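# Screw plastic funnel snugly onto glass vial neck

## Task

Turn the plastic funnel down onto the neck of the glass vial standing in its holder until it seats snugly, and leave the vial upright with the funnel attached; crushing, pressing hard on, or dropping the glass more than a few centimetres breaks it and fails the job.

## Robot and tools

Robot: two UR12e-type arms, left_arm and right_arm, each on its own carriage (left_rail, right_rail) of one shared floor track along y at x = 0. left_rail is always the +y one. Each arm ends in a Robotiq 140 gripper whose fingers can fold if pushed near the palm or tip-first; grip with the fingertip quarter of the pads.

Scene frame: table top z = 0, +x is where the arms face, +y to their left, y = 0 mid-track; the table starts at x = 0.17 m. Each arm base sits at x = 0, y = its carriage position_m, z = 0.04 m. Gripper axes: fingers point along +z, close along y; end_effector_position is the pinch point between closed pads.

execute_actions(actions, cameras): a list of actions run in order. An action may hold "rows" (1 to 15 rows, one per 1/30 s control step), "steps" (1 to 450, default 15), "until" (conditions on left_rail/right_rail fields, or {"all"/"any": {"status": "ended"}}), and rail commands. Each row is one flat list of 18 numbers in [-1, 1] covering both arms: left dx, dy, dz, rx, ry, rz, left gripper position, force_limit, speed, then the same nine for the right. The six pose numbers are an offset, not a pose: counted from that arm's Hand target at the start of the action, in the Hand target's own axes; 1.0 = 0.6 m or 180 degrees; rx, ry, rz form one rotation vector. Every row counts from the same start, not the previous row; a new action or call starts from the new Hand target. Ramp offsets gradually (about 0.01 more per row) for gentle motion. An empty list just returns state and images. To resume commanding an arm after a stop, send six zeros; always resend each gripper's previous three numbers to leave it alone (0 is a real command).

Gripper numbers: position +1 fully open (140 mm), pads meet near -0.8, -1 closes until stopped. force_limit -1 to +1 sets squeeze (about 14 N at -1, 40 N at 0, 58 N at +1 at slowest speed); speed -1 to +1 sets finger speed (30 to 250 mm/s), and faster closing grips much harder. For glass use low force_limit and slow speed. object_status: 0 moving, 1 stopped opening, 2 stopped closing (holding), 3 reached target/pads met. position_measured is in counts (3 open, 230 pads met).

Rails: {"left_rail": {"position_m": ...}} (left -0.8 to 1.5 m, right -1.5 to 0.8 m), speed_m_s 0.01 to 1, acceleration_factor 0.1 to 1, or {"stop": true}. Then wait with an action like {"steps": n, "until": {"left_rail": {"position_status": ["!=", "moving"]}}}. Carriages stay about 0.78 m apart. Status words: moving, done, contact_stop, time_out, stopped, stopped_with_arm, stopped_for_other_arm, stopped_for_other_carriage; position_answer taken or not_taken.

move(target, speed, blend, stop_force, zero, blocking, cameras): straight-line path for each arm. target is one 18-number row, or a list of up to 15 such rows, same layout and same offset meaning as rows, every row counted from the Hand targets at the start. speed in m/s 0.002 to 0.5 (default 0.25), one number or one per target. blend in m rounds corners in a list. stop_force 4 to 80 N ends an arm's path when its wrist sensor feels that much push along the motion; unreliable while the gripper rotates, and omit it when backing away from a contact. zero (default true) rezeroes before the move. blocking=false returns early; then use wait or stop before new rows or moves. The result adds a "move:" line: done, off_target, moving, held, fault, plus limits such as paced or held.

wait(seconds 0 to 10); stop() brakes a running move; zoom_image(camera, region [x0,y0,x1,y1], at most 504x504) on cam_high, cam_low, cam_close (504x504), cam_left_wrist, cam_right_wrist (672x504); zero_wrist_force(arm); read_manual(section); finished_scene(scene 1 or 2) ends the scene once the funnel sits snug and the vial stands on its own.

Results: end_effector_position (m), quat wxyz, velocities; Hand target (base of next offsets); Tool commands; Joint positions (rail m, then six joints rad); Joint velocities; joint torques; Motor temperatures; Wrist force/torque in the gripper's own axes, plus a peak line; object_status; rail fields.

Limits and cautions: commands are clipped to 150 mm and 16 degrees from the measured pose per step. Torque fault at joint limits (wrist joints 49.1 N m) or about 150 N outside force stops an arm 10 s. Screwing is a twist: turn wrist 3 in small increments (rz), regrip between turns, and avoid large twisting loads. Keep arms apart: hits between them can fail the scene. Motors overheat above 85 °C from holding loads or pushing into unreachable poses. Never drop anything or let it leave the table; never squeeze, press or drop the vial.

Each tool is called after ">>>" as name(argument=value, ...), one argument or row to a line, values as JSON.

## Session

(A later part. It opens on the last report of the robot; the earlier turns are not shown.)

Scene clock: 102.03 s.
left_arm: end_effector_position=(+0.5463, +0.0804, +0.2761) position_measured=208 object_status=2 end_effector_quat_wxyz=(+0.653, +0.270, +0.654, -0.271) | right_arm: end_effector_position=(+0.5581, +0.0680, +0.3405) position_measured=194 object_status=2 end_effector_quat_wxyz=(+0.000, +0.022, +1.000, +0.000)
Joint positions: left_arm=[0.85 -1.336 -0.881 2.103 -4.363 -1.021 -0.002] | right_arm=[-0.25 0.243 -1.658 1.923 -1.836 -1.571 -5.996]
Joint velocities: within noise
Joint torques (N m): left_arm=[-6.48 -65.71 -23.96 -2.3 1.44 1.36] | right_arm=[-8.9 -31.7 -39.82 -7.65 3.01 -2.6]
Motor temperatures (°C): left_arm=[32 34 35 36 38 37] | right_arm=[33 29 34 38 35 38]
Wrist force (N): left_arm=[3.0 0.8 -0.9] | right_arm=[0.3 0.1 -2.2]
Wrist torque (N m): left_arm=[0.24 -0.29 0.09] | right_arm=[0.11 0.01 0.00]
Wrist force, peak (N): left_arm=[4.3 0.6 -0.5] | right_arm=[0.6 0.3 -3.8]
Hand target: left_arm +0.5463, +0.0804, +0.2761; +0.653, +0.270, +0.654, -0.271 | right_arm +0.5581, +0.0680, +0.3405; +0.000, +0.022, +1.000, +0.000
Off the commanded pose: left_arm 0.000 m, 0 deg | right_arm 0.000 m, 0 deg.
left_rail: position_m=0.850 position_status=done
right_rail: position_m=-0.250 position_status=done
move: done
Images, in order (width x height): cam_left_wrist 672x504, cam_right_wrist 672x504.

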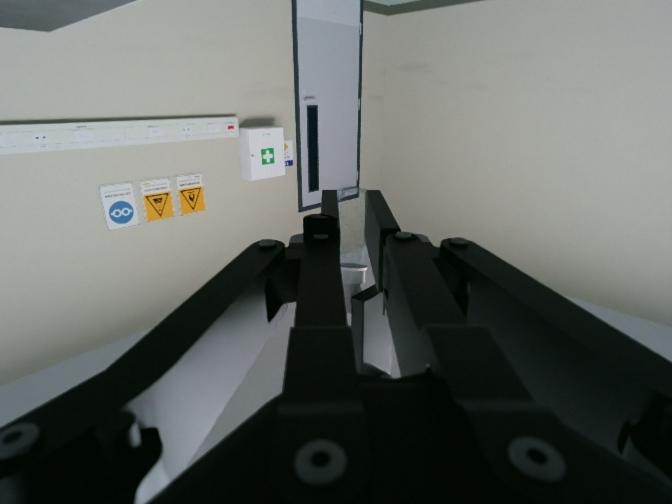

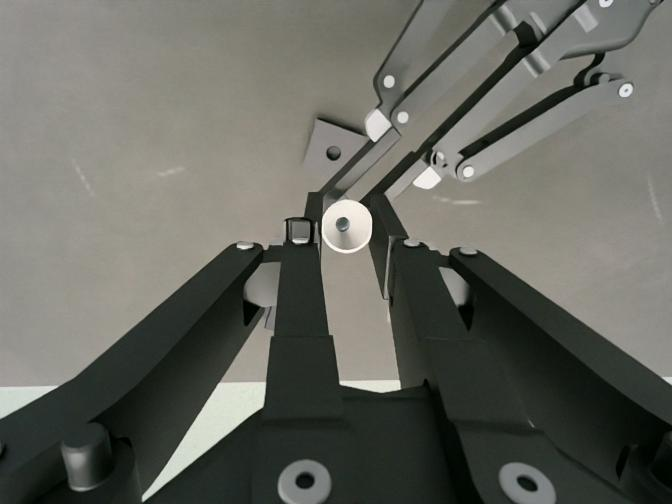

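>>> move(
  target=[
    [0,0,0,0,0,0,-1,-1,-1,0,0,-0.016,0,0,0,-1,-1,-1],
    [0,0,0,0,0,0,-1,-1,-1,-0.0055,-0.003,-0.016,0,0,0,-1,-1,-1],
  ],
  cameras=["cam_right_wrist","cam_left_wrist"],
  speed=0.02,
)

>>> zoom_image(
  camera="cam_left_wrist",
  region=[315, 210, 395, 310],
)

>>> zoom_image(
  camera="cam_right_wrist",
  region=[315, 175, 375, 255],
)

Scene clock: 104.90 s.
left_arm: end_effector_position=(+0.5463, +0.0804, +0.2761) position_measured=208 object_status=2 end_effector_quat_wxyz=(+0.653, +0.270, +0.654, -0.271) | right_arm: end_effector_position=(+0.5612, +0.0661, +0.3502) position_measured=194 object_status=2 end_effector_quat_wxyz=(+0.000, +0.022, +1.000, +0.000)
Joint positions: left_arm=[0.85 -1.336 -0.881 2.103 -4.363 -1.021 -0.002] | right_arm=[-0.25 0.239 -1.659 1.907 -1.819 -1.571 -6]
Joint velocities: within noise
Joint torques (N m): left_arm=[-3.87 -65.51 -24.7 -1.94 2.09 1.52] | right_arm=[-13.61 -30.15 -51.76 -8.15 2.89 -2.64]
Motor temperatures (°C): left_arm=[32 34 35 36 38 37] | right_arm=[33 29 34 38 35 38]
Wrist force (N): left_arm=[1.2 0.4 -0.2] | right_arm=[0.1 0.6 -0.3]
Wrist torque (N m): left_arm=[0.27 -0.37 0.09] | right_arm=[0.11 -0.02 0.00]
Wrist force, peak (N): left_arm=[3.5 1.7 -0.5] | right_arm=[0.9 0.1 -2.6]
Hand target: left_arm +0.5463, +0.0804, +0.2761; +0.653, +0.270, +0.654, -0.271 | right_arm +0.5613, +0.0660, +0.3502; +0.000, +0.022, +1.000, +0.000
Off the commanded pose: left_arm 0.000 m, 0 deg | right_arm 0.000 m, 0 deg.
left_rail: position_m=0.850 position_status=done
right_rail: position_m=-0.250 position_status=done
move: done
Images, in order (width x height): cam_left_wrist 672x504, cam_right_wrist 672x504.

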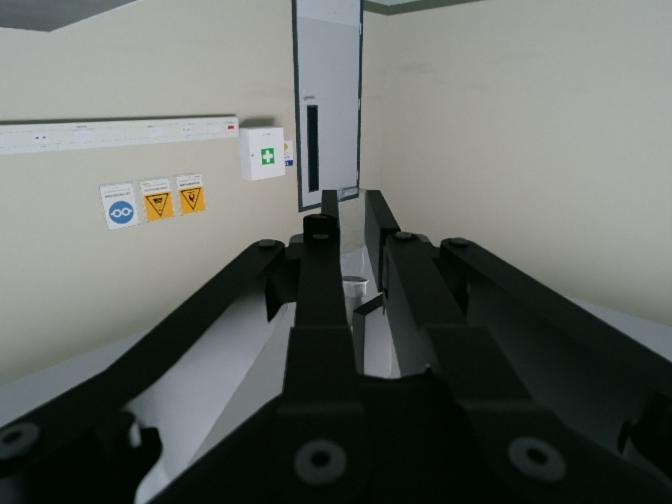

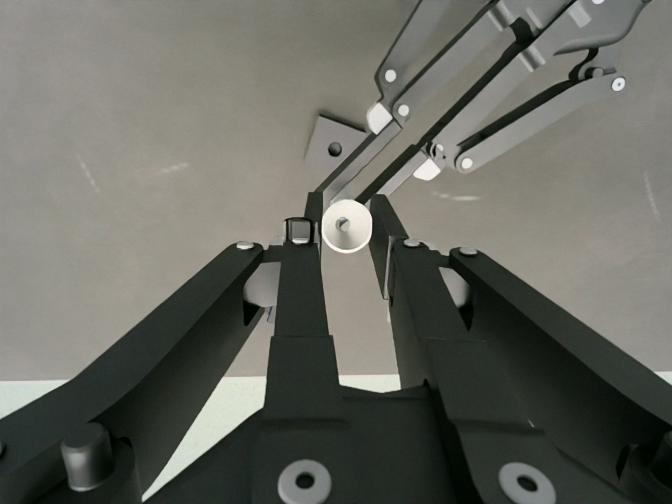

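Scaled by 5.040 from the camera's 672x504 image, which has a finer 960x720 frame.

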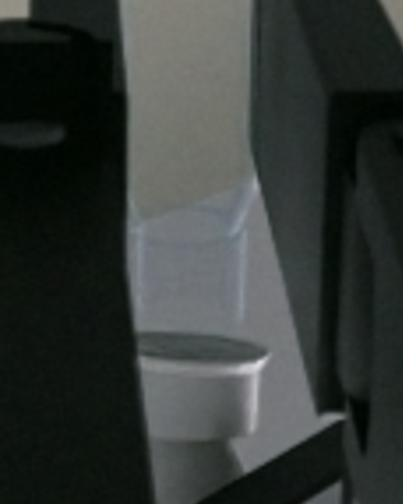

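Scaled by 6.300 from the camera's 672x504 image, which has a finer 960x720 frame.

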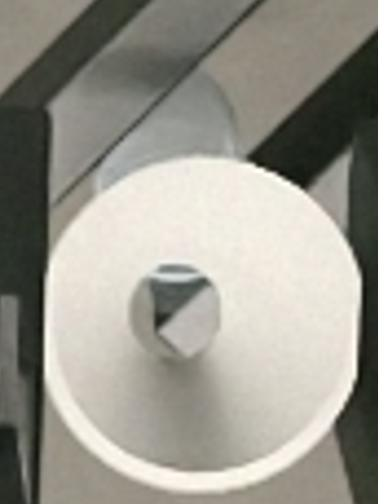

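>>> move(
  target=[0,0,0,0,0,0,-1,-1,-1,0.0122,-0.0013,-0.003,0,0,0,-1,-1,-1],
  cameras=[],
  speed=0.02,
)

>>> move(
  target=[0,0,0,0,0,0,-1,-1,-1,0,0,0.009,0,0,0,-1,-1,-1],
  cameras=["cam_right_wrist","cam_left_wrist"],
  speed=0.004,
  stop_force=4,
)

>>> zoom_image(
  camera="cam_left_wrist",
  region=[315, 210, 395, 310],
)

>>> zoom_image(
  camera="cam_right_wrist",
  region=[315, 175, 375, 255],
)

Scene clock: 107.87 s.
left_arm: end_effector_position=(+0.5463, +0.0804, +0.2761) position_measured=208 object_status=2 end_effector_quat_wxyz=(+0.653, +0.270, +0.654, -0.271) | right_arm: end_effector_position=(+0.5540, +0.0656, +0.3519) position_measured=194 object_status=2 end_effector_quat_wxyz=(+0.000, +0.022, +1.000, +0.000)
Joint positions: left_arm=[0.85 -1.336 -0.881 2.103 -4.363 -1.021 -0.002] | right_arm=[-0.25 0.241 -1.671 1.914 -1.815 -1.571 -5.998]
Joint velocities: within noise
Joint torques (N m): left_arm=[-2.86 -69.63 -24.96 -2.01 2.11 1.44] | right_arm=[6.36 -58.22 -39.58 -1.33 2.87 2.26]
Motor temperatures (°C): left_arm=[32 34 35 36 38 37] | right_arm=[33 29 34 38 35 38]
Wrist force (N): left_arm=[0.9 0.6 -0.9] | right_arm=[0.3 0.1 -0.2]
Wrist torque (N m): left_arm=[0.30 -0.30 0.10] | right_arm=[0.00 -0.05 0.00]
Wrist force, peak (N): left_arm=[1.1 1.2 -0.5] | right_arm=[0.9 0.8 -0.3]
Hand target: left_arm +0.5463, +0.0804, +0.2761; +0.653, +0.270, +0.654, -0.271 | right_arm +0.5539, +0.0656, +0.3519; +0.000, +0.022, +1.000, +0.000
Off the commanded pose: left_arm 0.000 m, 0 deg | right_arm 0.000 m, 0 deg.
left_rail: position_m=0.850 position_status=done
right_rail: position_m=-0.250 position_status=done
move: done
No camera images: "cameras" was empty.

Scene clock: 109.93 s.
left_arm: end_effector_position=(+0.5463, +0.0804, +0.2761) position_measured=208 object_status=2 end_effector_quat_wxyz=(+0.653, +0.270, +0.654, -0.271) | right_arm: end_effector_position=(+0.5539, +0.0656, +0.3465) position_measured=194 object_status=2 end_effector_quat_wxyz=(+0.000, +0.022, +1.000, +0.000)
Joint positions: left_arm=[0.85 -1.336 -0.881 2.103 -4.363 -1.021 -0.002] | right_arm=[-0.25 0.241 -1.669 1.922 -1.824 -1.571 -5.998]
Joint velocities: within noise
Joint torques (N m): left_arm=[-3.23 -68.64 -23.85 -1.61 2.08 1.28] | right_arm=[4.7 -33.57 -40.42 -7.89 3.13 2.45]
Motor temperatures (°C): left_arm=[32 34 35 36 38 37] | right_arm=[33 29 34 38 35 38]
Wrist force (N): left_arm=[1.0 0.6 -0.5] | right_arm=[0.2 0.6 -0.2]
Wrist torque (N m): left_arm=[0.31 -0.32 0.09] | right_arm=[0.10 -0.03 0.00]
Wrist force, peak (N): left_arm=[1.2 0.9 -0.9] | right_arm=[0.6 0.6 -0.8]
Hand target: left_arm +0.5463, +0.0804, +0.2761; +0.653, +0.270, +0.654, -0.271 | right_arm +0.5539, +0.0656, +0.3465; +0.000, +0.022, +1.000, +0.000
Off the commanded pose: left_arm 0.000 m, 0 deg | right_arm 0.000 m, 0 deg.
left_rail: position_m=0.850 position_status=done
right_rail: position_m=-0.250 position_status=done
move: done
Images, in order (width x height): cam_left_wrist 672x504, cam_right_wrist 672x504.

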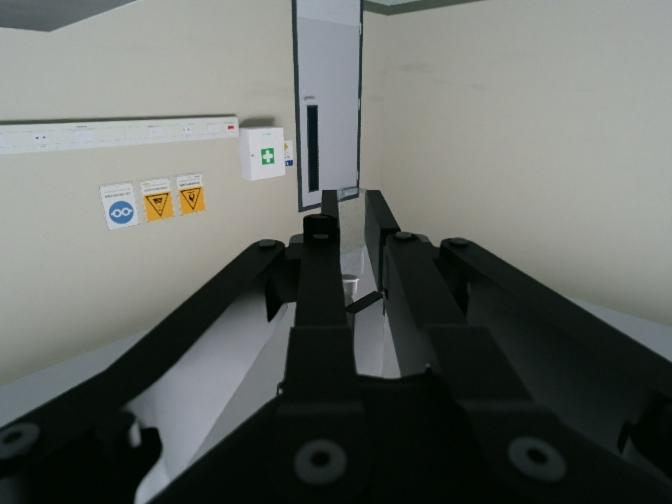

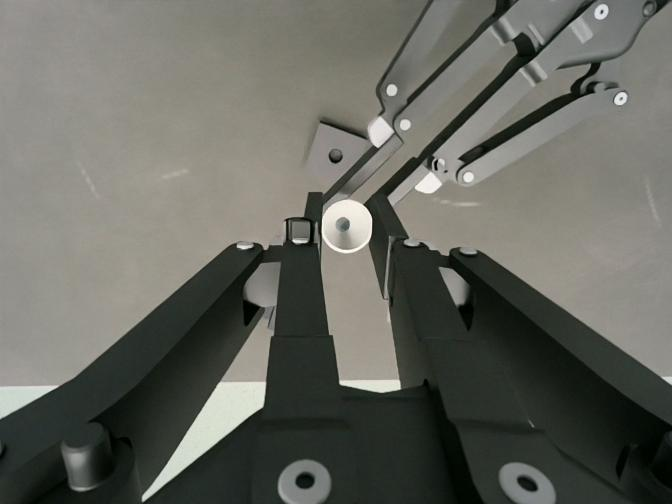

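Scaled by 5.040 from the camera's 672x504 image, which has a finer 960x720 frame.

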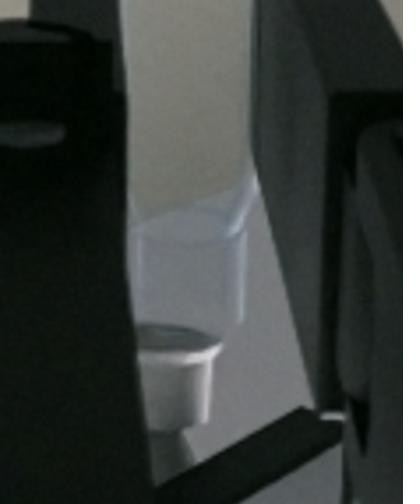

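Scaled by 6.300 from the camera's 672x504 image, which has a finer 960x720 frame.

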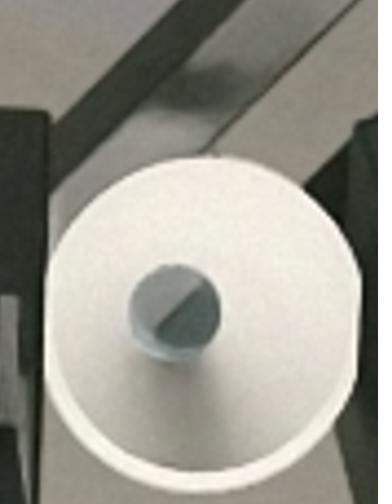

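>>> execute_actions(
  actions=[],
  cameras=["cam_low","cam_high"],
)

>>> zoom_image(
  camera="cam_low",
  region=[230, 150, 275, 200],
)

>>> zoom_image(
  camera="cam_high",
  region=[275, 140, 310, 185],
)

Scene clock: 111.57 s.
left_arm: end_effector_position=(+0.5463, +0.0804, +0.2761) position_measured=208 object_status=2 end_effector_quat_wxyz=(+0.653, +0.270, +0.654, -0.271) | right_arm: end_effector_position=(+0.5539, +0.0656, +0.3465) position_measured=194 object_status=2 end_effector_quat_wxyz=(+0.000, +0.022, +1.000, +0.000)
Joint positions: left_arm=[0.85 -1.336 -0.881 2.103 -4.363 -1.021 -0.002] | right_arm=[-0.25 0.241 -1.669 1.922 -1.824 -1.571 -5.998]
Joint velocities: within noise
Joint torques (N m): left_arm=[-4.24 -67.13 -24.25 -1.77 1.94 1.73] | right_arm=[4.23 -33.74 -42.99 -6.53 3.13 2.52]
Motor temperatures (°C): left_arm=[32 34 35 36 38 37] | right_arm=[33 29 34 38 35 38]
Wrist force (N): left_arm=[1.1 0.8 -1.0] | right_arm=[-0.2 0.1 -0.3]
Wrist torque (N m): left_arm=[0.36 -0.35 0.10] | right_arm=[0.00 0.06 0.00]
Wrist force, peak (N): left_arm=[1.4 0.9 -0.5] | right_arm=[0.5 1.1 -0.3]
Hand target: left_arm +0.5463, +0.0804, +0.2761; +0.653, +0.270, +0.654, -0.271 | right_arm +0.5539, +0.0656, +0.3465; +0.000, +0.022, +1.000, +0.000
Tool commands: left_gripper/position=-1.0 left_gripper/force_limit=-1.0 left_gripper/speed=-1.0 right_gripper/position=-1.0 right_gripper/force_limit=-1.0 right_gripper/speed=-1.0
Off the commanded pose: left_arm 0.000 m, 0 deg | right_arm 0.000 m, 0 deg.
left_rail: position_m=0.850 position_status=done
right_rail: position_m=-0.250 position_status=done
Images, in order (width x height): cam_high 504x504, cam_low 504x504.

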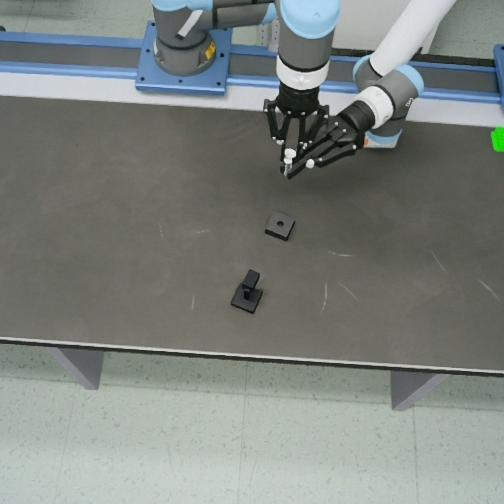

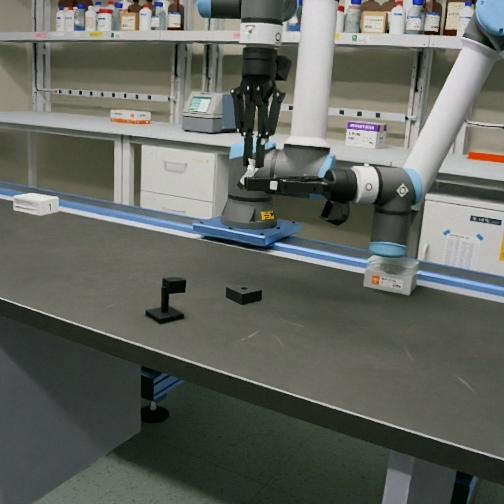

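Scaled by 10.080 from the camera's 504x504 image, which has a finer 720x720 frame.

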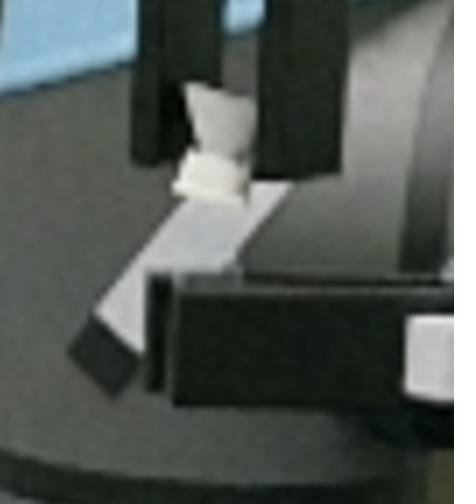

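Scaled by 11.200 from the camera's 504x504 image, which has a finer 720x720 frame.

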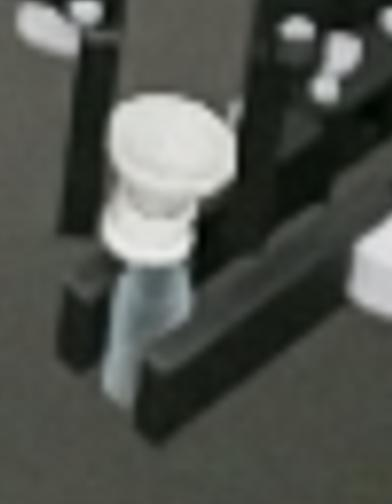

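>>> move(
  target=[
    [0,0,0,0,0,0,-1,-1,-1,0,0,-0.006,0,0,0,-1,-1,-1],
    [0,0,0,0,0,0,-1,-1,-1,-0.0054,0.004,-0.006,0,0,0,-1,-1,-1],
  ],
  cameras=[],
  speed=0.02,
)

>>> move(
  target=[0,0,0,0,0,0,-1,-1,-1,0,0,0.015,0,0,0,-1,-1,-1],
  cameras=["cam_right_wrist","cam_left_wrist"],
  speed=0.004,
  stop_force=4,
)

>>> zoom_image(
  camera="cam_left_wrist",
  region=[315, 210, 395, 310],
)

>>> zoom_image(
  camera="cam_right_wrist",
  region=[315, 175, 375, 255],
)

Scene clock: 114.73 s.
left_arm: end_effector_position=(+0.5463, +0.0804, +0.2761) position_measured=208 object_status=2 end_effector_quat_wxyz=(+0.653, +0.270, +0.654, -0.271) | right_arm: end_effector_position=(+0.5572, +0.0678, +0.3502) position_measured=194 object_status=2 end_effector_quat_wxyz=(+0.000, +0.022, +1.000, +0.000)
Joint positions: left_arm=[0.85 -1.336 -0.881 2.103 -4.363 -1.021 -0.002] | right_arm=[-0.25 0.243 -1.663 1.911 -1.819 -1.571 -5.996]
Joint velocities: within noise
Joint torques (N m): left_arm=[-3.54 -70.23 -25.47 -1.55 2.16 1.24] | right_arm=[10 -34.91 -52.32 -7.95 3.25 2.51]
Motor temperatures (°C): left_arm=[32 34 35 36 38 37] | right_arm=[33 29 34 38 35 38]
Wrist force (N): left_arm=[1.1 0.4 -0.5] | right_arm=[0.1 0.2 0.1]
Wrist torque (N m): left_arm=[0.26 -0.35 0.10] | right_arm=[0.01 0.00 0.00]
Wrist force, peak (N): left_arm=[1.3 0.9 -0.7] | right_arm=[0.5 0.8 -0.9]
Hand target: left_arm +0.5463, +0.0804, +0.2761; +0.653, +0.270, +0.654, -0.271 | right_arm +0.5573, +0.0678, +0.3501; +0.000, +0.022, +1.000, +0.000
Off the commanded pose: left_arm 0.000 m, 0 deg | right_arm 0.000 m, 0 deg.
left_rail: position_m=0.850 position_status=done
right_rail: position_m=-0.250 position_status=done
move: done
No camera images: "cameras" was empty.

Scene clock: 117.70 s.
left_arm: end_effector_position=(+0.5463, +0.0804, +0.2761) position_measured=208 object_status=2 end_effector_quat_wxyz=(+0.653, +0.270, +0.654, -0.271) | right_arm: end_effector_position=(+0.5573, +0.0678, +0.3411) position_measured=194 object_status=2 end_effector_quat_wxyz=(+0.000, +0.022, +1.000, +0.000)
Joint positions: left_arm=[0.85 -1.336 -0.881 2.103 -4.363 -1.021 -0.002] | right_arm=[-0.25 0.243 -1.659 1.924 -1.835 -1.571 -5.996]
Joint velocities: within noise
Joint torques (N m): left_arm=[-3.77 -68.63 -23.58 -1.74 1.89 1.19] | right_arm=[5.43 -33.32 -40.14 -7.54 2.08 2.36]
Motor temperatures (°C): left_arm=[32 34 35 36 38 37] | right_arm=[33 29 34 38 35 38]
Wrist force (N): left_arm=[1.4 -0.5 0.5] | right_arm=[0.4 1.9 -0.4]
Wrist torque (N m): left_arm=[0.32 -0.32 0.13] | right_arm=[0.07 -0.13 -0.01]
Wrist force, peak (N): left_arm=[1.2 1.2 -0.8] | right_arm=[0.3 1.9 -0.6]
Hand target: left_arm +0.5463, +0.0804, +0.2761; +0.653, +0.270, +0.654, -0.271 | right_arm +0.5573, +0.0678, +0.3411; +0.000, +0.022, +1.000, +0.000
Off the commanded pose: left_arm 0.000 m, 0 deg | right_arm 0.000 m, 0 deg.
left_rail: position_m=0.850 position_status=done
right_rail: position_m=-0.250 position_status=done
move: done
Images, in order (width x height): cam_left_wrist 672x504, cam_right_wrist 672x504.

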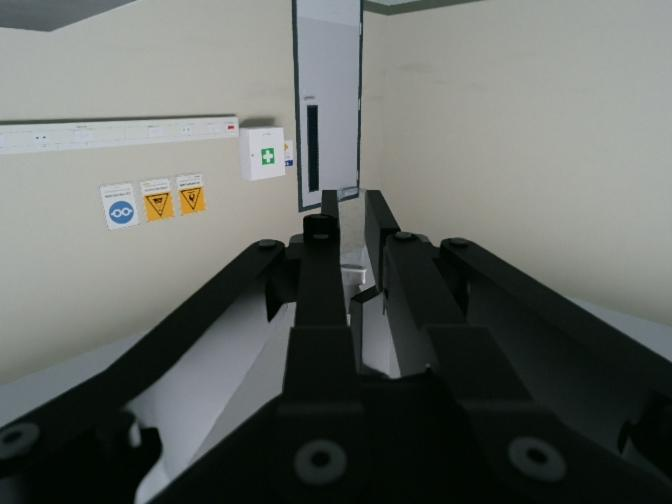

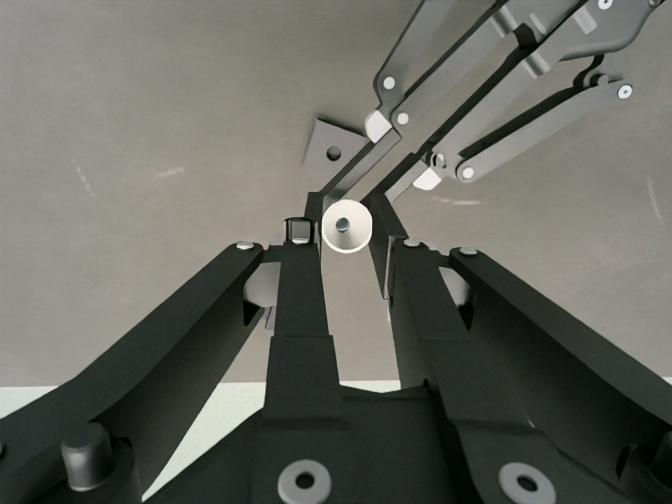

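Scaled by 5.040 from the camera's 672x504 image, which has a finer 960x720 frame.

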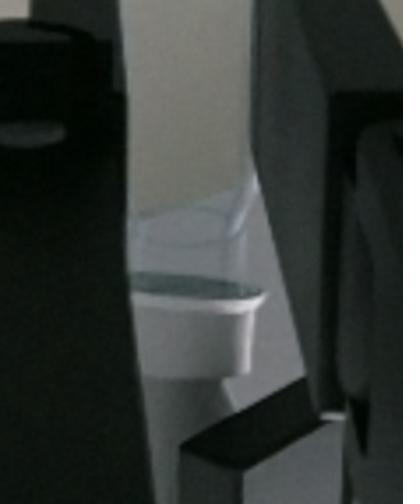

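Scaled by 6.300 from the camera's 672x504 image, which has a finer 960x720 frame.

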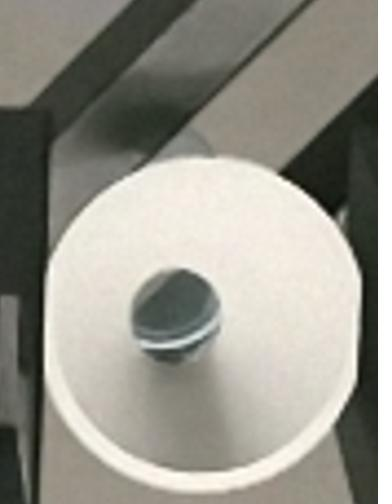

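>>> move(
  target=[0,0,0,0,0,0,-1,-1,-1,-0.0055,0,0.001,0,0,0,-1,-1,-1],
  cameras=["cam_right_wrist","cam_left_wrist"],
  speed=0.006,
)

>>> zoom_image(
  camera="cam_left_wrist",
  region=[315, 210, 395, 310],
)

>>> zoom_image(
  camera="cam_right_wrist",
  region=[315, 175, 375, 255],
)

Scene clock: 119.20 s.
left_arm: end_effector_position=(+0.5463, +0.0804, +0.2761) position_measured=208 object_status=2 end_effector_quat_wxyz=(+0.653, +0.270, +0.654, -0.271) | right_arm: end_effector_position=(+0.5605, +0.0677, +0.3406) position_measured=194 object_status=2 end_effector_quat_wxyz=(+0.000, +0.022, +1.000, +0.000)
Joint positions: left_arm=[0.85 -1.336 -0.881 2.103 -4.363 -1.021 -0.002] | right_arm=[-0.25 0.242 -1.654 1.92 -1.837 -1.571 -5.997]
Joint velocities: within noise
Joint torques (N m): left_arm=[-1.84 -69.05 -24.2 -1.63 2.02 1.48] | right_arm=[-13.98 -33.29 -51.64 -8.02 1.15 -2.64]
Motor temperatures (°C): left_arm=[32 34 35 36 38 37] | right_arm=[33 29 34 38 35 38]
Wrist force (N): left_arm=[1.7 -0.1 0.8] | right_arm=[0.9 2.3 -0.7]
Wrist torque (N m): left_arm=[0.33 -0.33 0.12] | right_arm=[0.08 -0.05 0.00]
Wrist force, peak (N): left_arm=[2.0 0.0 1.2] | right_arm=[0.9 2.3 -0.7]
Hand target: left_arm +0.5463, +0.0804, +0.2761; +0.653, +0.270, +0.654, -0.271 | right_arm +0.5606, +0.0677, +0.3406; +0.000, +0.022, +1.000, +0.000
Off the commanded pose: left_arm 0.000 m, 0 deg | right_arm 0.000 m, 0 deg.
left_rail: position_m=0.850 position_status=done
right_rail: position_m=-0.250 position_status=done
move: done
Images, in order (width x height): cam_left_wrist 672x504, cam_right_wrist 672x504.

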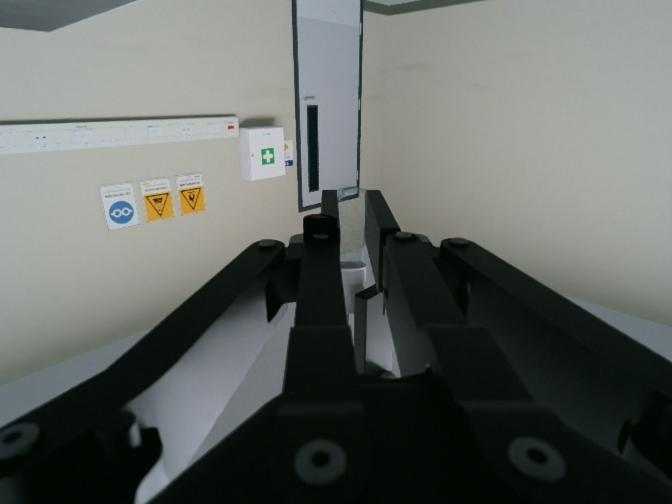

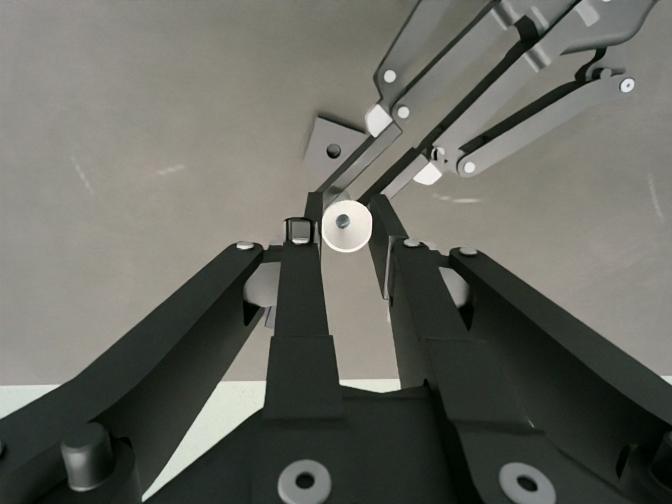

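Scaled by 5.040 from the camera's 672x504 image, which has a finer 960x720 frame.

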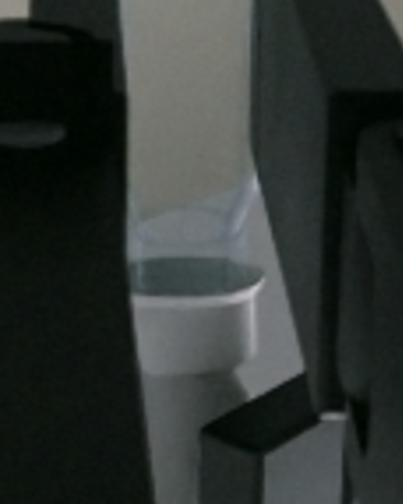

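Scaled by 6.300 from the camera's 672x504 image, which has a finer 960x720 frame.

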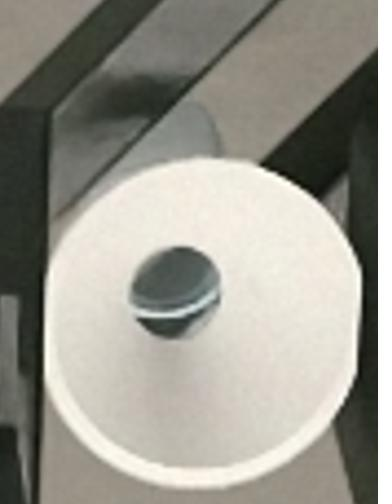

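>>> move(
  target=[0,0,0,0,0,0,-1,-1,-1,-0.003,0.001,0.001,0,0,0,-1,-1,-1],
  cameras=["cam_right_wrist","cam_left_wrist"],
  speed=0.006,
)

>>> zoom_image(
  camera="cam_right_wrist",
  region=[315, 175, 375, 255],
)

Scene clock: 120.63 s.
left_arm: end_effector_position=(+0.5463, +0.0804, +0.2761) position_measured=208 object_status=2 end_effector_quat_wxyz=(+0.653, +0.270, +0.654, -0.271) | right_arm: end_effector_position=(+0.5624, +0.0682, +0.3400) position_measured=194 object_status=2 end_effector_quat_wxyz=(+0.000, +0.022, +1.000, +0.000)
Joint positions: left_arm=[0.85 -1.336 -0.881 2.103 -4.363 -1.021 -0.002] | right_arm=[-0.25 0.242 -1.651 1.918 -1.838 -1.571 -5.997]
Joint velocities: within noise
Joint torques (N m): left_arm=[-0.58 -67.84 -25.31 -2.1 2 1.28] | right_arm=[4.36 -30.58 -49.94 -7.56 0.86 1.76]
Motor temperatures (°C): left_arm=[32 34 35 36 38 37] | right_arm=[33 29 34 38 35 38]
Wrist force (N): left_arm=[4.6 0.2 0.4] | right_arm=[0.3 1.5 -3.4]
Wrist torque (N m): left_arm=[0.33 -0.22 0.10] | right_arm=[0.05 0.03 0.01]
Wrist force, peak (N): left_arm=[4.7 0.2 0.5] | right_arm=[0.6 1.4 -3.7]
Hand target: left_arm +0.5463, +0.0804, +0.2761; +0.653, +0.270, +0.654, -0.271 | right_arm +0.5624, +0.0682, +0.3400; +0.000, +0.022, +1.000, +0.000
Off the commanded pose: left_arm 0.000 m, 0 deg | right_arm 0.000 m, 0 deg.
left_rail: position_m=0.850 position_status=done
right_rail: position_m=-0.250 position_status=done
move: done
Images, in order (width x height): cam_left_wrist 672x504, cam_right_wrist 672x504.

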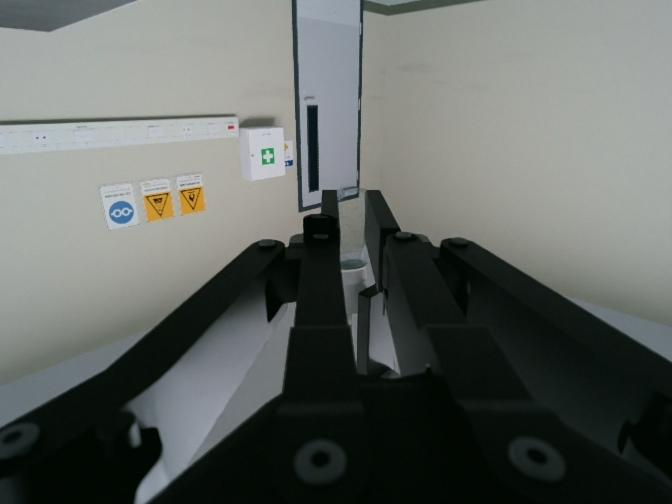

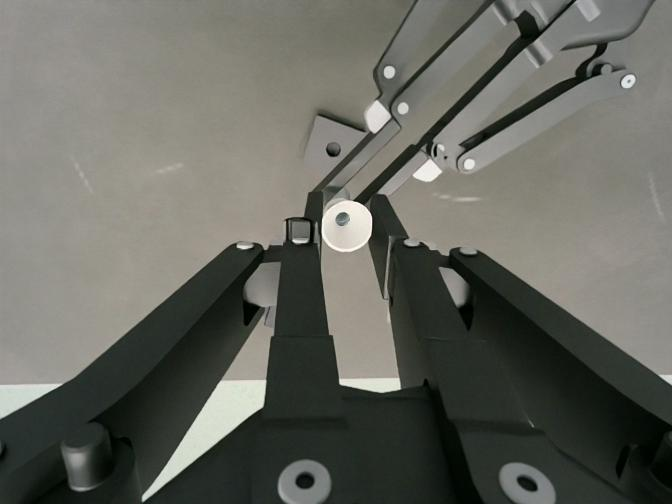

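Scaled by 6.300 from the camera's 672x504 image, which has a finer 960x720 frame.

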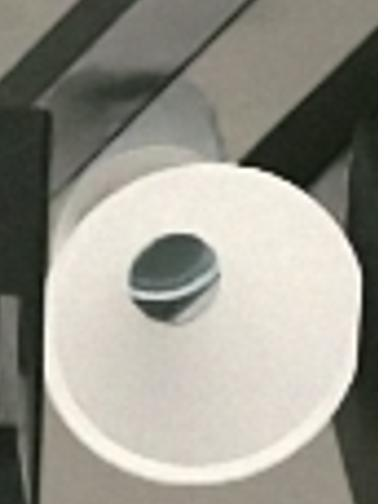

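>>> execute_actions(
  actions=[
    {"rows":[[0,0,0,0,0,0,-1,-1,-1,0,0,0,0,0,0,-0.38,-1,-1]],"steps":45},
  ],
  cameras=["cam_right_wrist","cam_left_wrist"],
)

>>> zoom_image(
  camera="cam_right_wrist",
  region=[315, 175, 375, 255],
)

>>> zoom_image(
  camera="cam_left_wrist",
  region=[315, 210, 395, 310],
)

Scene clock: 122.97 s.
left_arm: end_effector_position=(+0.5463, +0.0804, +0.2761) position_measured=208 object_status=2 end_effector_quat_wxyz=(+0.653, +0.270, +0.654, -0.271) | right_arm: end_effector_position=(+0.5624, +0.0682, +0.3399) position_measured=177 object_status=3 end_effector_quat_wxyz=(+0.000, +0.022, +1.000, +0.000)
Joint positions: left_arm=[0.85 -1.336 -0.881 2.103 -4.363 -1.021 -0.002] | right_arm=[-0.25 0.242 -1.651 1.918 -1.838 -1.571 -5.997]
Joint velocities: within noise
Joint torques (N m): left_arm=[-2.47 -68.25 -24.16 -5.06 1.87 0.93] | right_arm=[3.31 -45.31 -46 -6.63 -0.02 2.32]
Motor temperatures (°C): left_arm=[32 34 35 36 38 37] | right_arm=[33 29 34 38 35 38]
Wrist force (N): left_arm=[1.0 0.6 -0.6] | right_arm=[0.3 0.1 -0.4]
Wrist torque (N m): left_arm=[0.31 -0.32 0.10] | right_arm=[0.00 -0.04 0.00]
Wrist force, peak (N): left_arm=[4.8 0.7 0.1] | right_arm=[0.6 1.1 -4.1]
Hand target: left_arm +0.5463, +0.0804, +0.2761; +0.653, +0.270, +0.654, -0.271 | right_arm +0.5624, +0.0682, +0.3400; +0.000, +0.022, +1.000, +0.000
Off the commanded pose: left_arm 0.000 m, 0 deg | right_arm 0.000 m, 0 deg.
left_rail: position_m=0.850 position_status=done
right_rail: position_m=-0.250 position_status=done
Images, in order (width x height): cam_left_wrist 672x504, cam_right_wrist 672x504.

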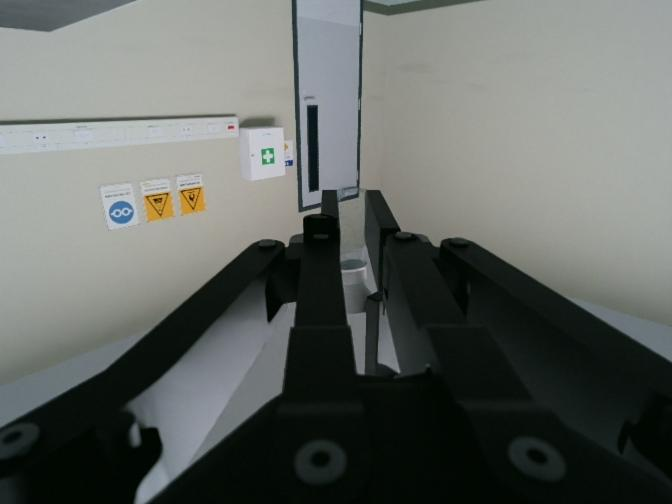

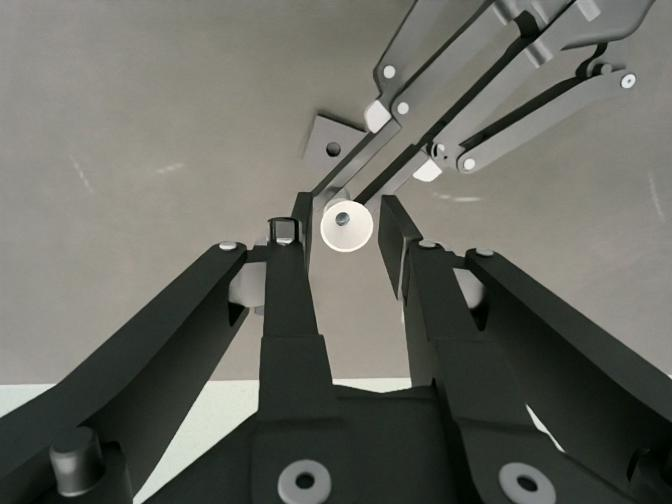

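Scaled by 6.300 from the camera's 672x504 image, which has a finer 960x720 frame.

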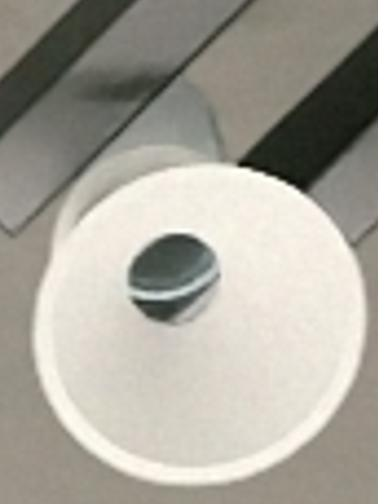

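Scaled by 5.040 from the camera's 672x504 image, which has a finer 960x720 frame.

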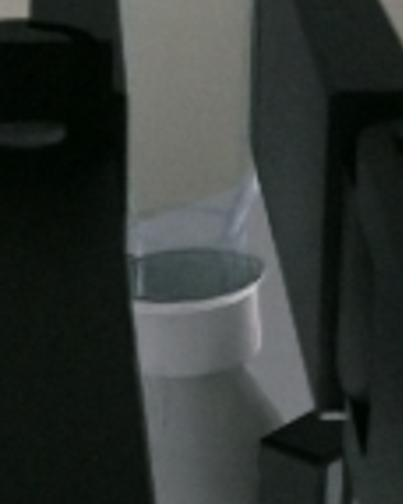

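>>> execute_actions(
  actions=[
    {"rows":[[0,0,0,0,0,0,-1,-1,-1,0,0,0,0,0,0,-1,-1,-1]],"steps":60},
  ],
  cameras=["cam_left_wrist","cam_right_wrist"],
)

>>> zoom_image(
  camera="cam_left_wrist",
  region=[315, 210, 395, 310],
)

Scene clock: 128.60 s.
left_arm: end_effector_position=(+0.5463, +0.0804, +0.2761) position_measured=208 object_status=2 end_effector_quat_wxyz=(+0.653, +0.270, +0.654, -0.271) | right_arm: end_effector_position=(+0.5624, +0.0682, +0.3400) position_measured=194 object_status=2 end_effector_quat_wxyz=(+0.000, +0.022, +1.000, +0.000)
Joint positions: left_arm=[0.85 -1.336 -0.881 2.103 -4.363 -1.021 -0.002] | right_arm=[-0.25 0.242 -1.651 1.918 -1.838 -1.571 -5.997]
Joint velocities: within noise
Joint torques (N m): left_arm=[0.92 -69.37 -24.81 -4.24 1.69 1.25] | right_arm=[1.87 -49.48 -38.64 -3.96 -0.82 2.29]
Motor temperatures (°C): left_arm=[32 34 35 36 38 37] | right_arm=[33 29 34 38 35 38]
Wrist force (N): left_arm=[2.0 0.4 -0.2] | right_arm=[0.7 1.0 -1.7]
Wrist torque (N m): left_arm=[0.37 -0.26 0.11] | right_arm=[0.03 -0.11 0.00]
Wrist force, peak (N): left_arm=[2.6 0.2 0.2] | right_arm=[0.7 0.9 -1.8]
Hand target: left_arm +0.5463, +0.0804, +0.2761; +0.653, +0.270, +0.654, -0.271 | right_arm +0.5624, +0.0682, +0.3400; +0.000, +0.022, +1.000, +0.000
Off the commanded pose: left_arm 0.000 m, 0 deg | right_arm 0.000 m, 0 deg.
left_rail: position_m=0.850 position_status=done
right_rail: position_m=-0.250 position_status=done
Images, in order (width x height): cam_left_wrist 672x504, cam_right_wrist 672x504.

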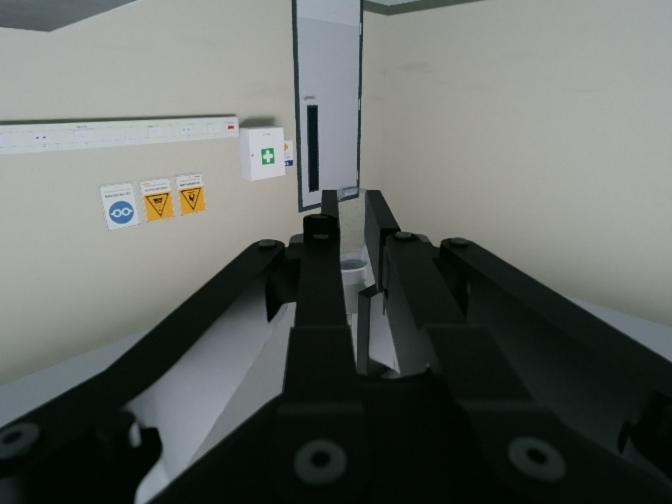

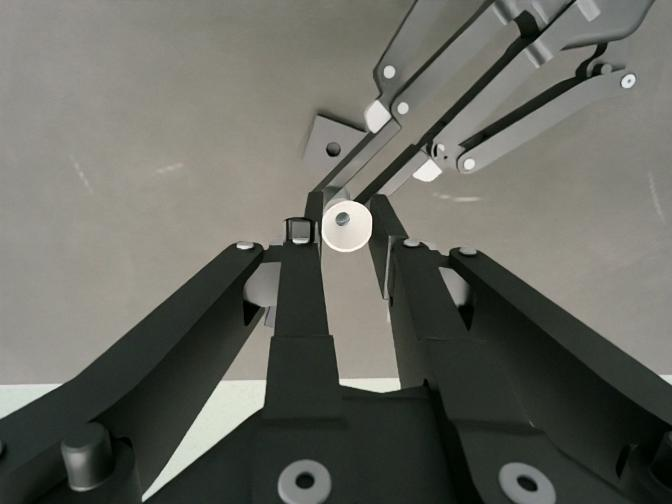

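Scaled by 5.040 from the camera's 672x504 image, which has a finer 960x720 frame.

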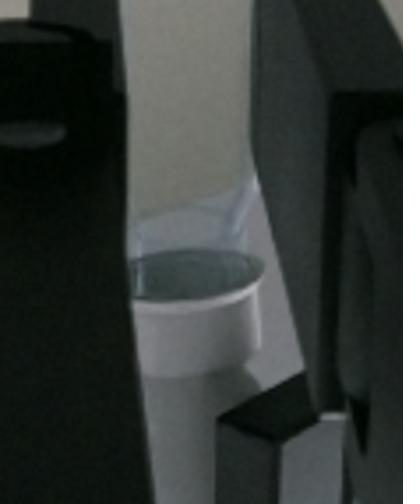

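>>> move(
  target=[
    [0,0,0,0,0,0,-1,-1,-1,0,0,0.0008,0,0,0.5,-1,-1,-1],
    [0,0,0,0,0,0,-1,-1,-1,0,0,0.0015,0,0,0.95,-1,-1,-1],
  ],
  speed=0.3,
  blend=0.001,
  cameras=["cam_left_wrist","cam_right_wrist"],
)

>>> zoom_image(
  camera="cam_left_wrist",
  region=[315, 210, 395, 310],
)

Scene clock: 135.53 s.
left_arm: end_effector_position=(+0.5463, +0.0804, +0.2761) position_measured=208 object_status=2 end_effector_quat_wxyz=(+0.653, +0.270, +0.654, -0.271) | right_arm: end_effector_position=(+0.5624, +0.0682, +0.3390) position_measured=194 object_status=2 end_effector_quat_wxyz=(+0.000, +0.998, +0.057, +0.000)
Joint positions: left_arm=[0.85 -1.336 -0.881 2.103 -4.363 -1.021 -0.002] | right_arm=[-0.25 0.242 -1.65 1.919 -1.84 -1.571 -3.013]
Joint velocities: within noise
Joint torques (N m): left_arm=[-2.37 -67.7 -23.97 -2.76 1.76 1.42] | right_arm=[6.01 -34.04 -51.44 -5.74 -1.89 2.3]
Motor temperatures (°C): left_arm=[32 34 35 36 38 37] | right_arm=[33 29 34 38 35 38]
Wrist force (N): left_arm=[1.9 1.5 -2.1] | right_arm=[-0.1 2.0 -1.0]
Wrist torque (N m): left_arm=[0.29 -0.32 0.07] | right_arm=[-0.04 0.09 -0.01]
Wrist force, peak (N): left_arm=[3.0 -3.0 -4.2] | right_arm=[0.9 5.9 -2.5]
Hand target: left_arm +0.5463, +0.0804, +0.2761; +0.653, +0.270, +0.654, -0.271 | right_arm +0.5624, +0.0682, +0.3391; +0.000, +0.998, +0.057, +0.000
Off the commanded pose: left_arm 0.000 m, 0 deg | right_arm 0.000 m, 0 deg.
left_rail: position_m=0.850 position_status=done
right_rail: position_m=-0.250 position_status=done
move: done; blend cut to 0 m at target 1
Images, in order (width x height): cam_left_wrist 672x504, cam_right_wrist 672x504.

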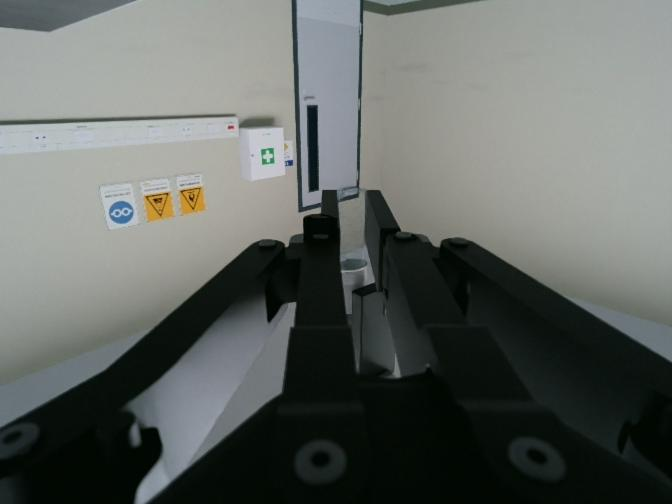

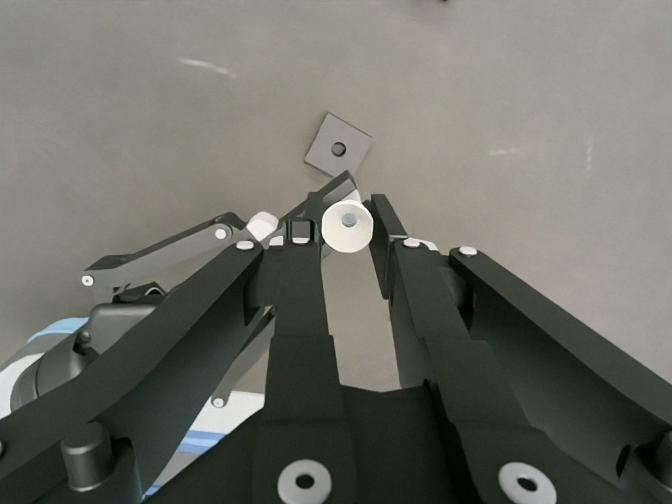

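Scaled by 5.040 from the camera's 672x504 image, which has a finer 960x720 frame.

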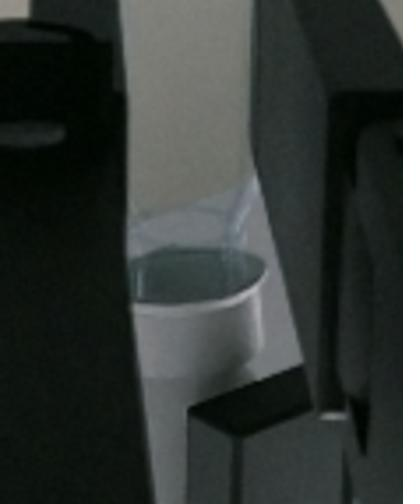

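>>> move(
  target=[
    [0,0,0,0,0,0,-1,-1,-1,0,0,0.0008,0,0,0.5,-1,-1,-1],
    [0,0,0,0,0,0,-1,-1,-1,0,0,0.0015,0,0,0.95,-1,-1,-1],
  ],
  speed=0.3,
  cameras=[],
)

>>> move(
  target=[
    [0,0,0,0,0,0,-1,-1,-1,0,0,0.0008,0,0,0.5,-1,-1,-1],
    [0,0,0,0,0,0,-1,-1,-1,0,0,0.0015,0,0,0.95,-1,-1,-1],
  ],
  speed=0.3,
  cameras=["cam_left_wrist","cam_right_wrist"],
)

>>> zoom_image(
  camera="cam_left_wrist",
  region=[315, 210, 395, 310],
)

Scene clock: 142.60 s.
left_arm: end_effector_position=(+0.5463, +0.0804, +0.2761) position_measured=208 object_status=2 end_effector_quat_wxyz=(+0.653, +0.270, +0.654, -0.271) | right_arm: end_effector_position=(+0.5624, +0.0682, +0.3381) position_measured=194 object_status=2 end_effector_quat_wxyz=(+0.000, -0.135, +0.991, +0.000)
Joint positions: left_arm=[0.85 -1.336 -0.881 2.103 -4.363 -1.021 -0.002] | right_arm=[-0.25 0.242 -1.65 1.92 -1.842 -1.571 -0.028]
Joint velocities: within noise
Joint torques (N m): left_arm=[-0.39 -68.74 -24.04 -1.75 1.97 1.39] | right_arm=[6.92 -33.17 -51.75 -5.75 -2.03 2.95]
Motor temperatures (°C): left_arm=[32 34 35 36 38 37] | right_arm=[33 29 34 38 35 38]
Wrist force (N): left_arm=[0.9 1.0 -1.2] | right_arm=[0.4 -1.1 -0.2]
Wrist torque (N m): left_arm=[0.25 -0.31 0.08] | right_arm=[0.08 -0.09 -0.01]
Wrist force, peak (N): left_arm=[3.1 -3.2 -3.9] | right_arm=[1.0 -5.3 -1.8]
Hand target: left_arm +0.5463, +0.0804, +0.2761; +0.653, +0.270, +0.654, -0.271 | right_arm +0.5624, +0.0682, +0.3382; +0.000, -0.135, +0.991, +0.000
Off the commanded pose: left_arm 0.000 m, 0 deg | right_arm 0.000 m, 0 deg.
left_rail: position_m=0.850 position_status=done
right_rail: position_m=-0.250 position_status=done
move: done
No camera images: "cameras" was empty.

Scene clock: 148.80 s.
left_arm: end_effector_position=(+0.5463, +0.0804, +0.2761) position_measured=208 object_status=2 end_effector_quat_wxyz=(+0.653, +0.270, +0.654, -0.271) | right_arm: end_effector_position=(+0.5624, +0.0682, +0.3372) position_measured=194 object_status=2 end_effector_quat_wxyz=(+0.000, +0.977, +0.212, +0.000)
Joint positions: left_arm=[0.85 -1.336 -0.881 2.103 -4.363 -1.021 -0.002] | right_arm=[-0.25 0.242 -1.649 1.922 -1.843 -1.571 2.956]
Joint velocities: within noise
Joint torques (N m): left_arm=[1.18 -69.52 -24.16 -2.6 2.16 1.14] | right_arm=[8.35 -33.79 -51.31 -5.7 -1.57 2.73]
Motor temperatures (°C): left_arm=[32 34 35 36 38 37] | right_arm=[33 29 34 38 35 38]
Wrist force (N): left_arm=[1.9 1.5 -2.0] | right_arm=[0.7 1.9 -0.9]
Wrist torque (N m): left_arm=[0.33 -0.35 0.08] | right_arm=[-0.13 -0.15 0.00]
Wrist force, peak (N): left_arm=[3.0 -4.6 -3.2] | right_arm=[1.2 6.7 -1.8]
Hand target: left_arm +0.5463, +0.0804, +0.2761; +0.653, +0.270, +0.654, -0.271 | right_arm +0.5624, +0.0682, +0.3373; +0.000, +0.977, +0.212, +0.000
Off the commanded pose: left_arm 0.000 m, 0 deg | right_arm 0.000 m, 0 deg.
left_rail: position_m=0.850 position_status=done
right_rail: position_m=-0.250 position_status=done
move: done
Images, in order (width x height): cam_left_wrist 672x504, cam_right_wrist 672x504.

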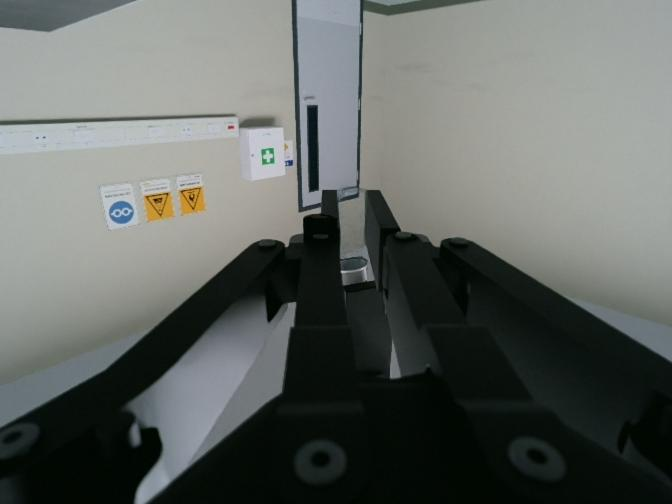

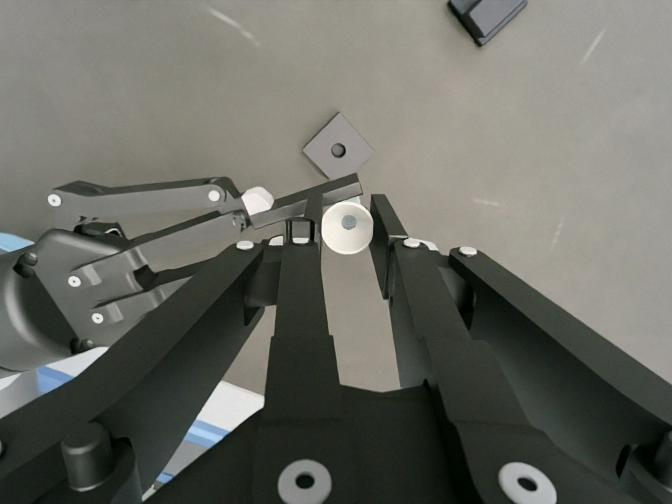

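Scaled by 5.040 from the camera's 672x504 image, which has a finer 960x720 frame.

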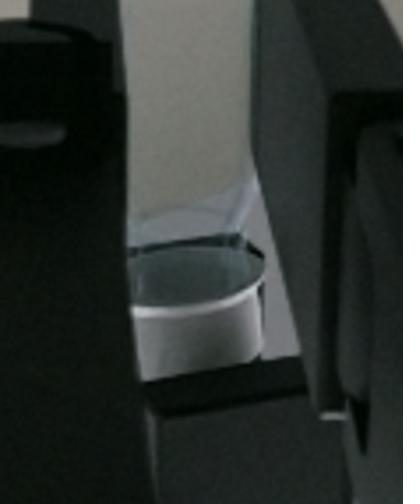

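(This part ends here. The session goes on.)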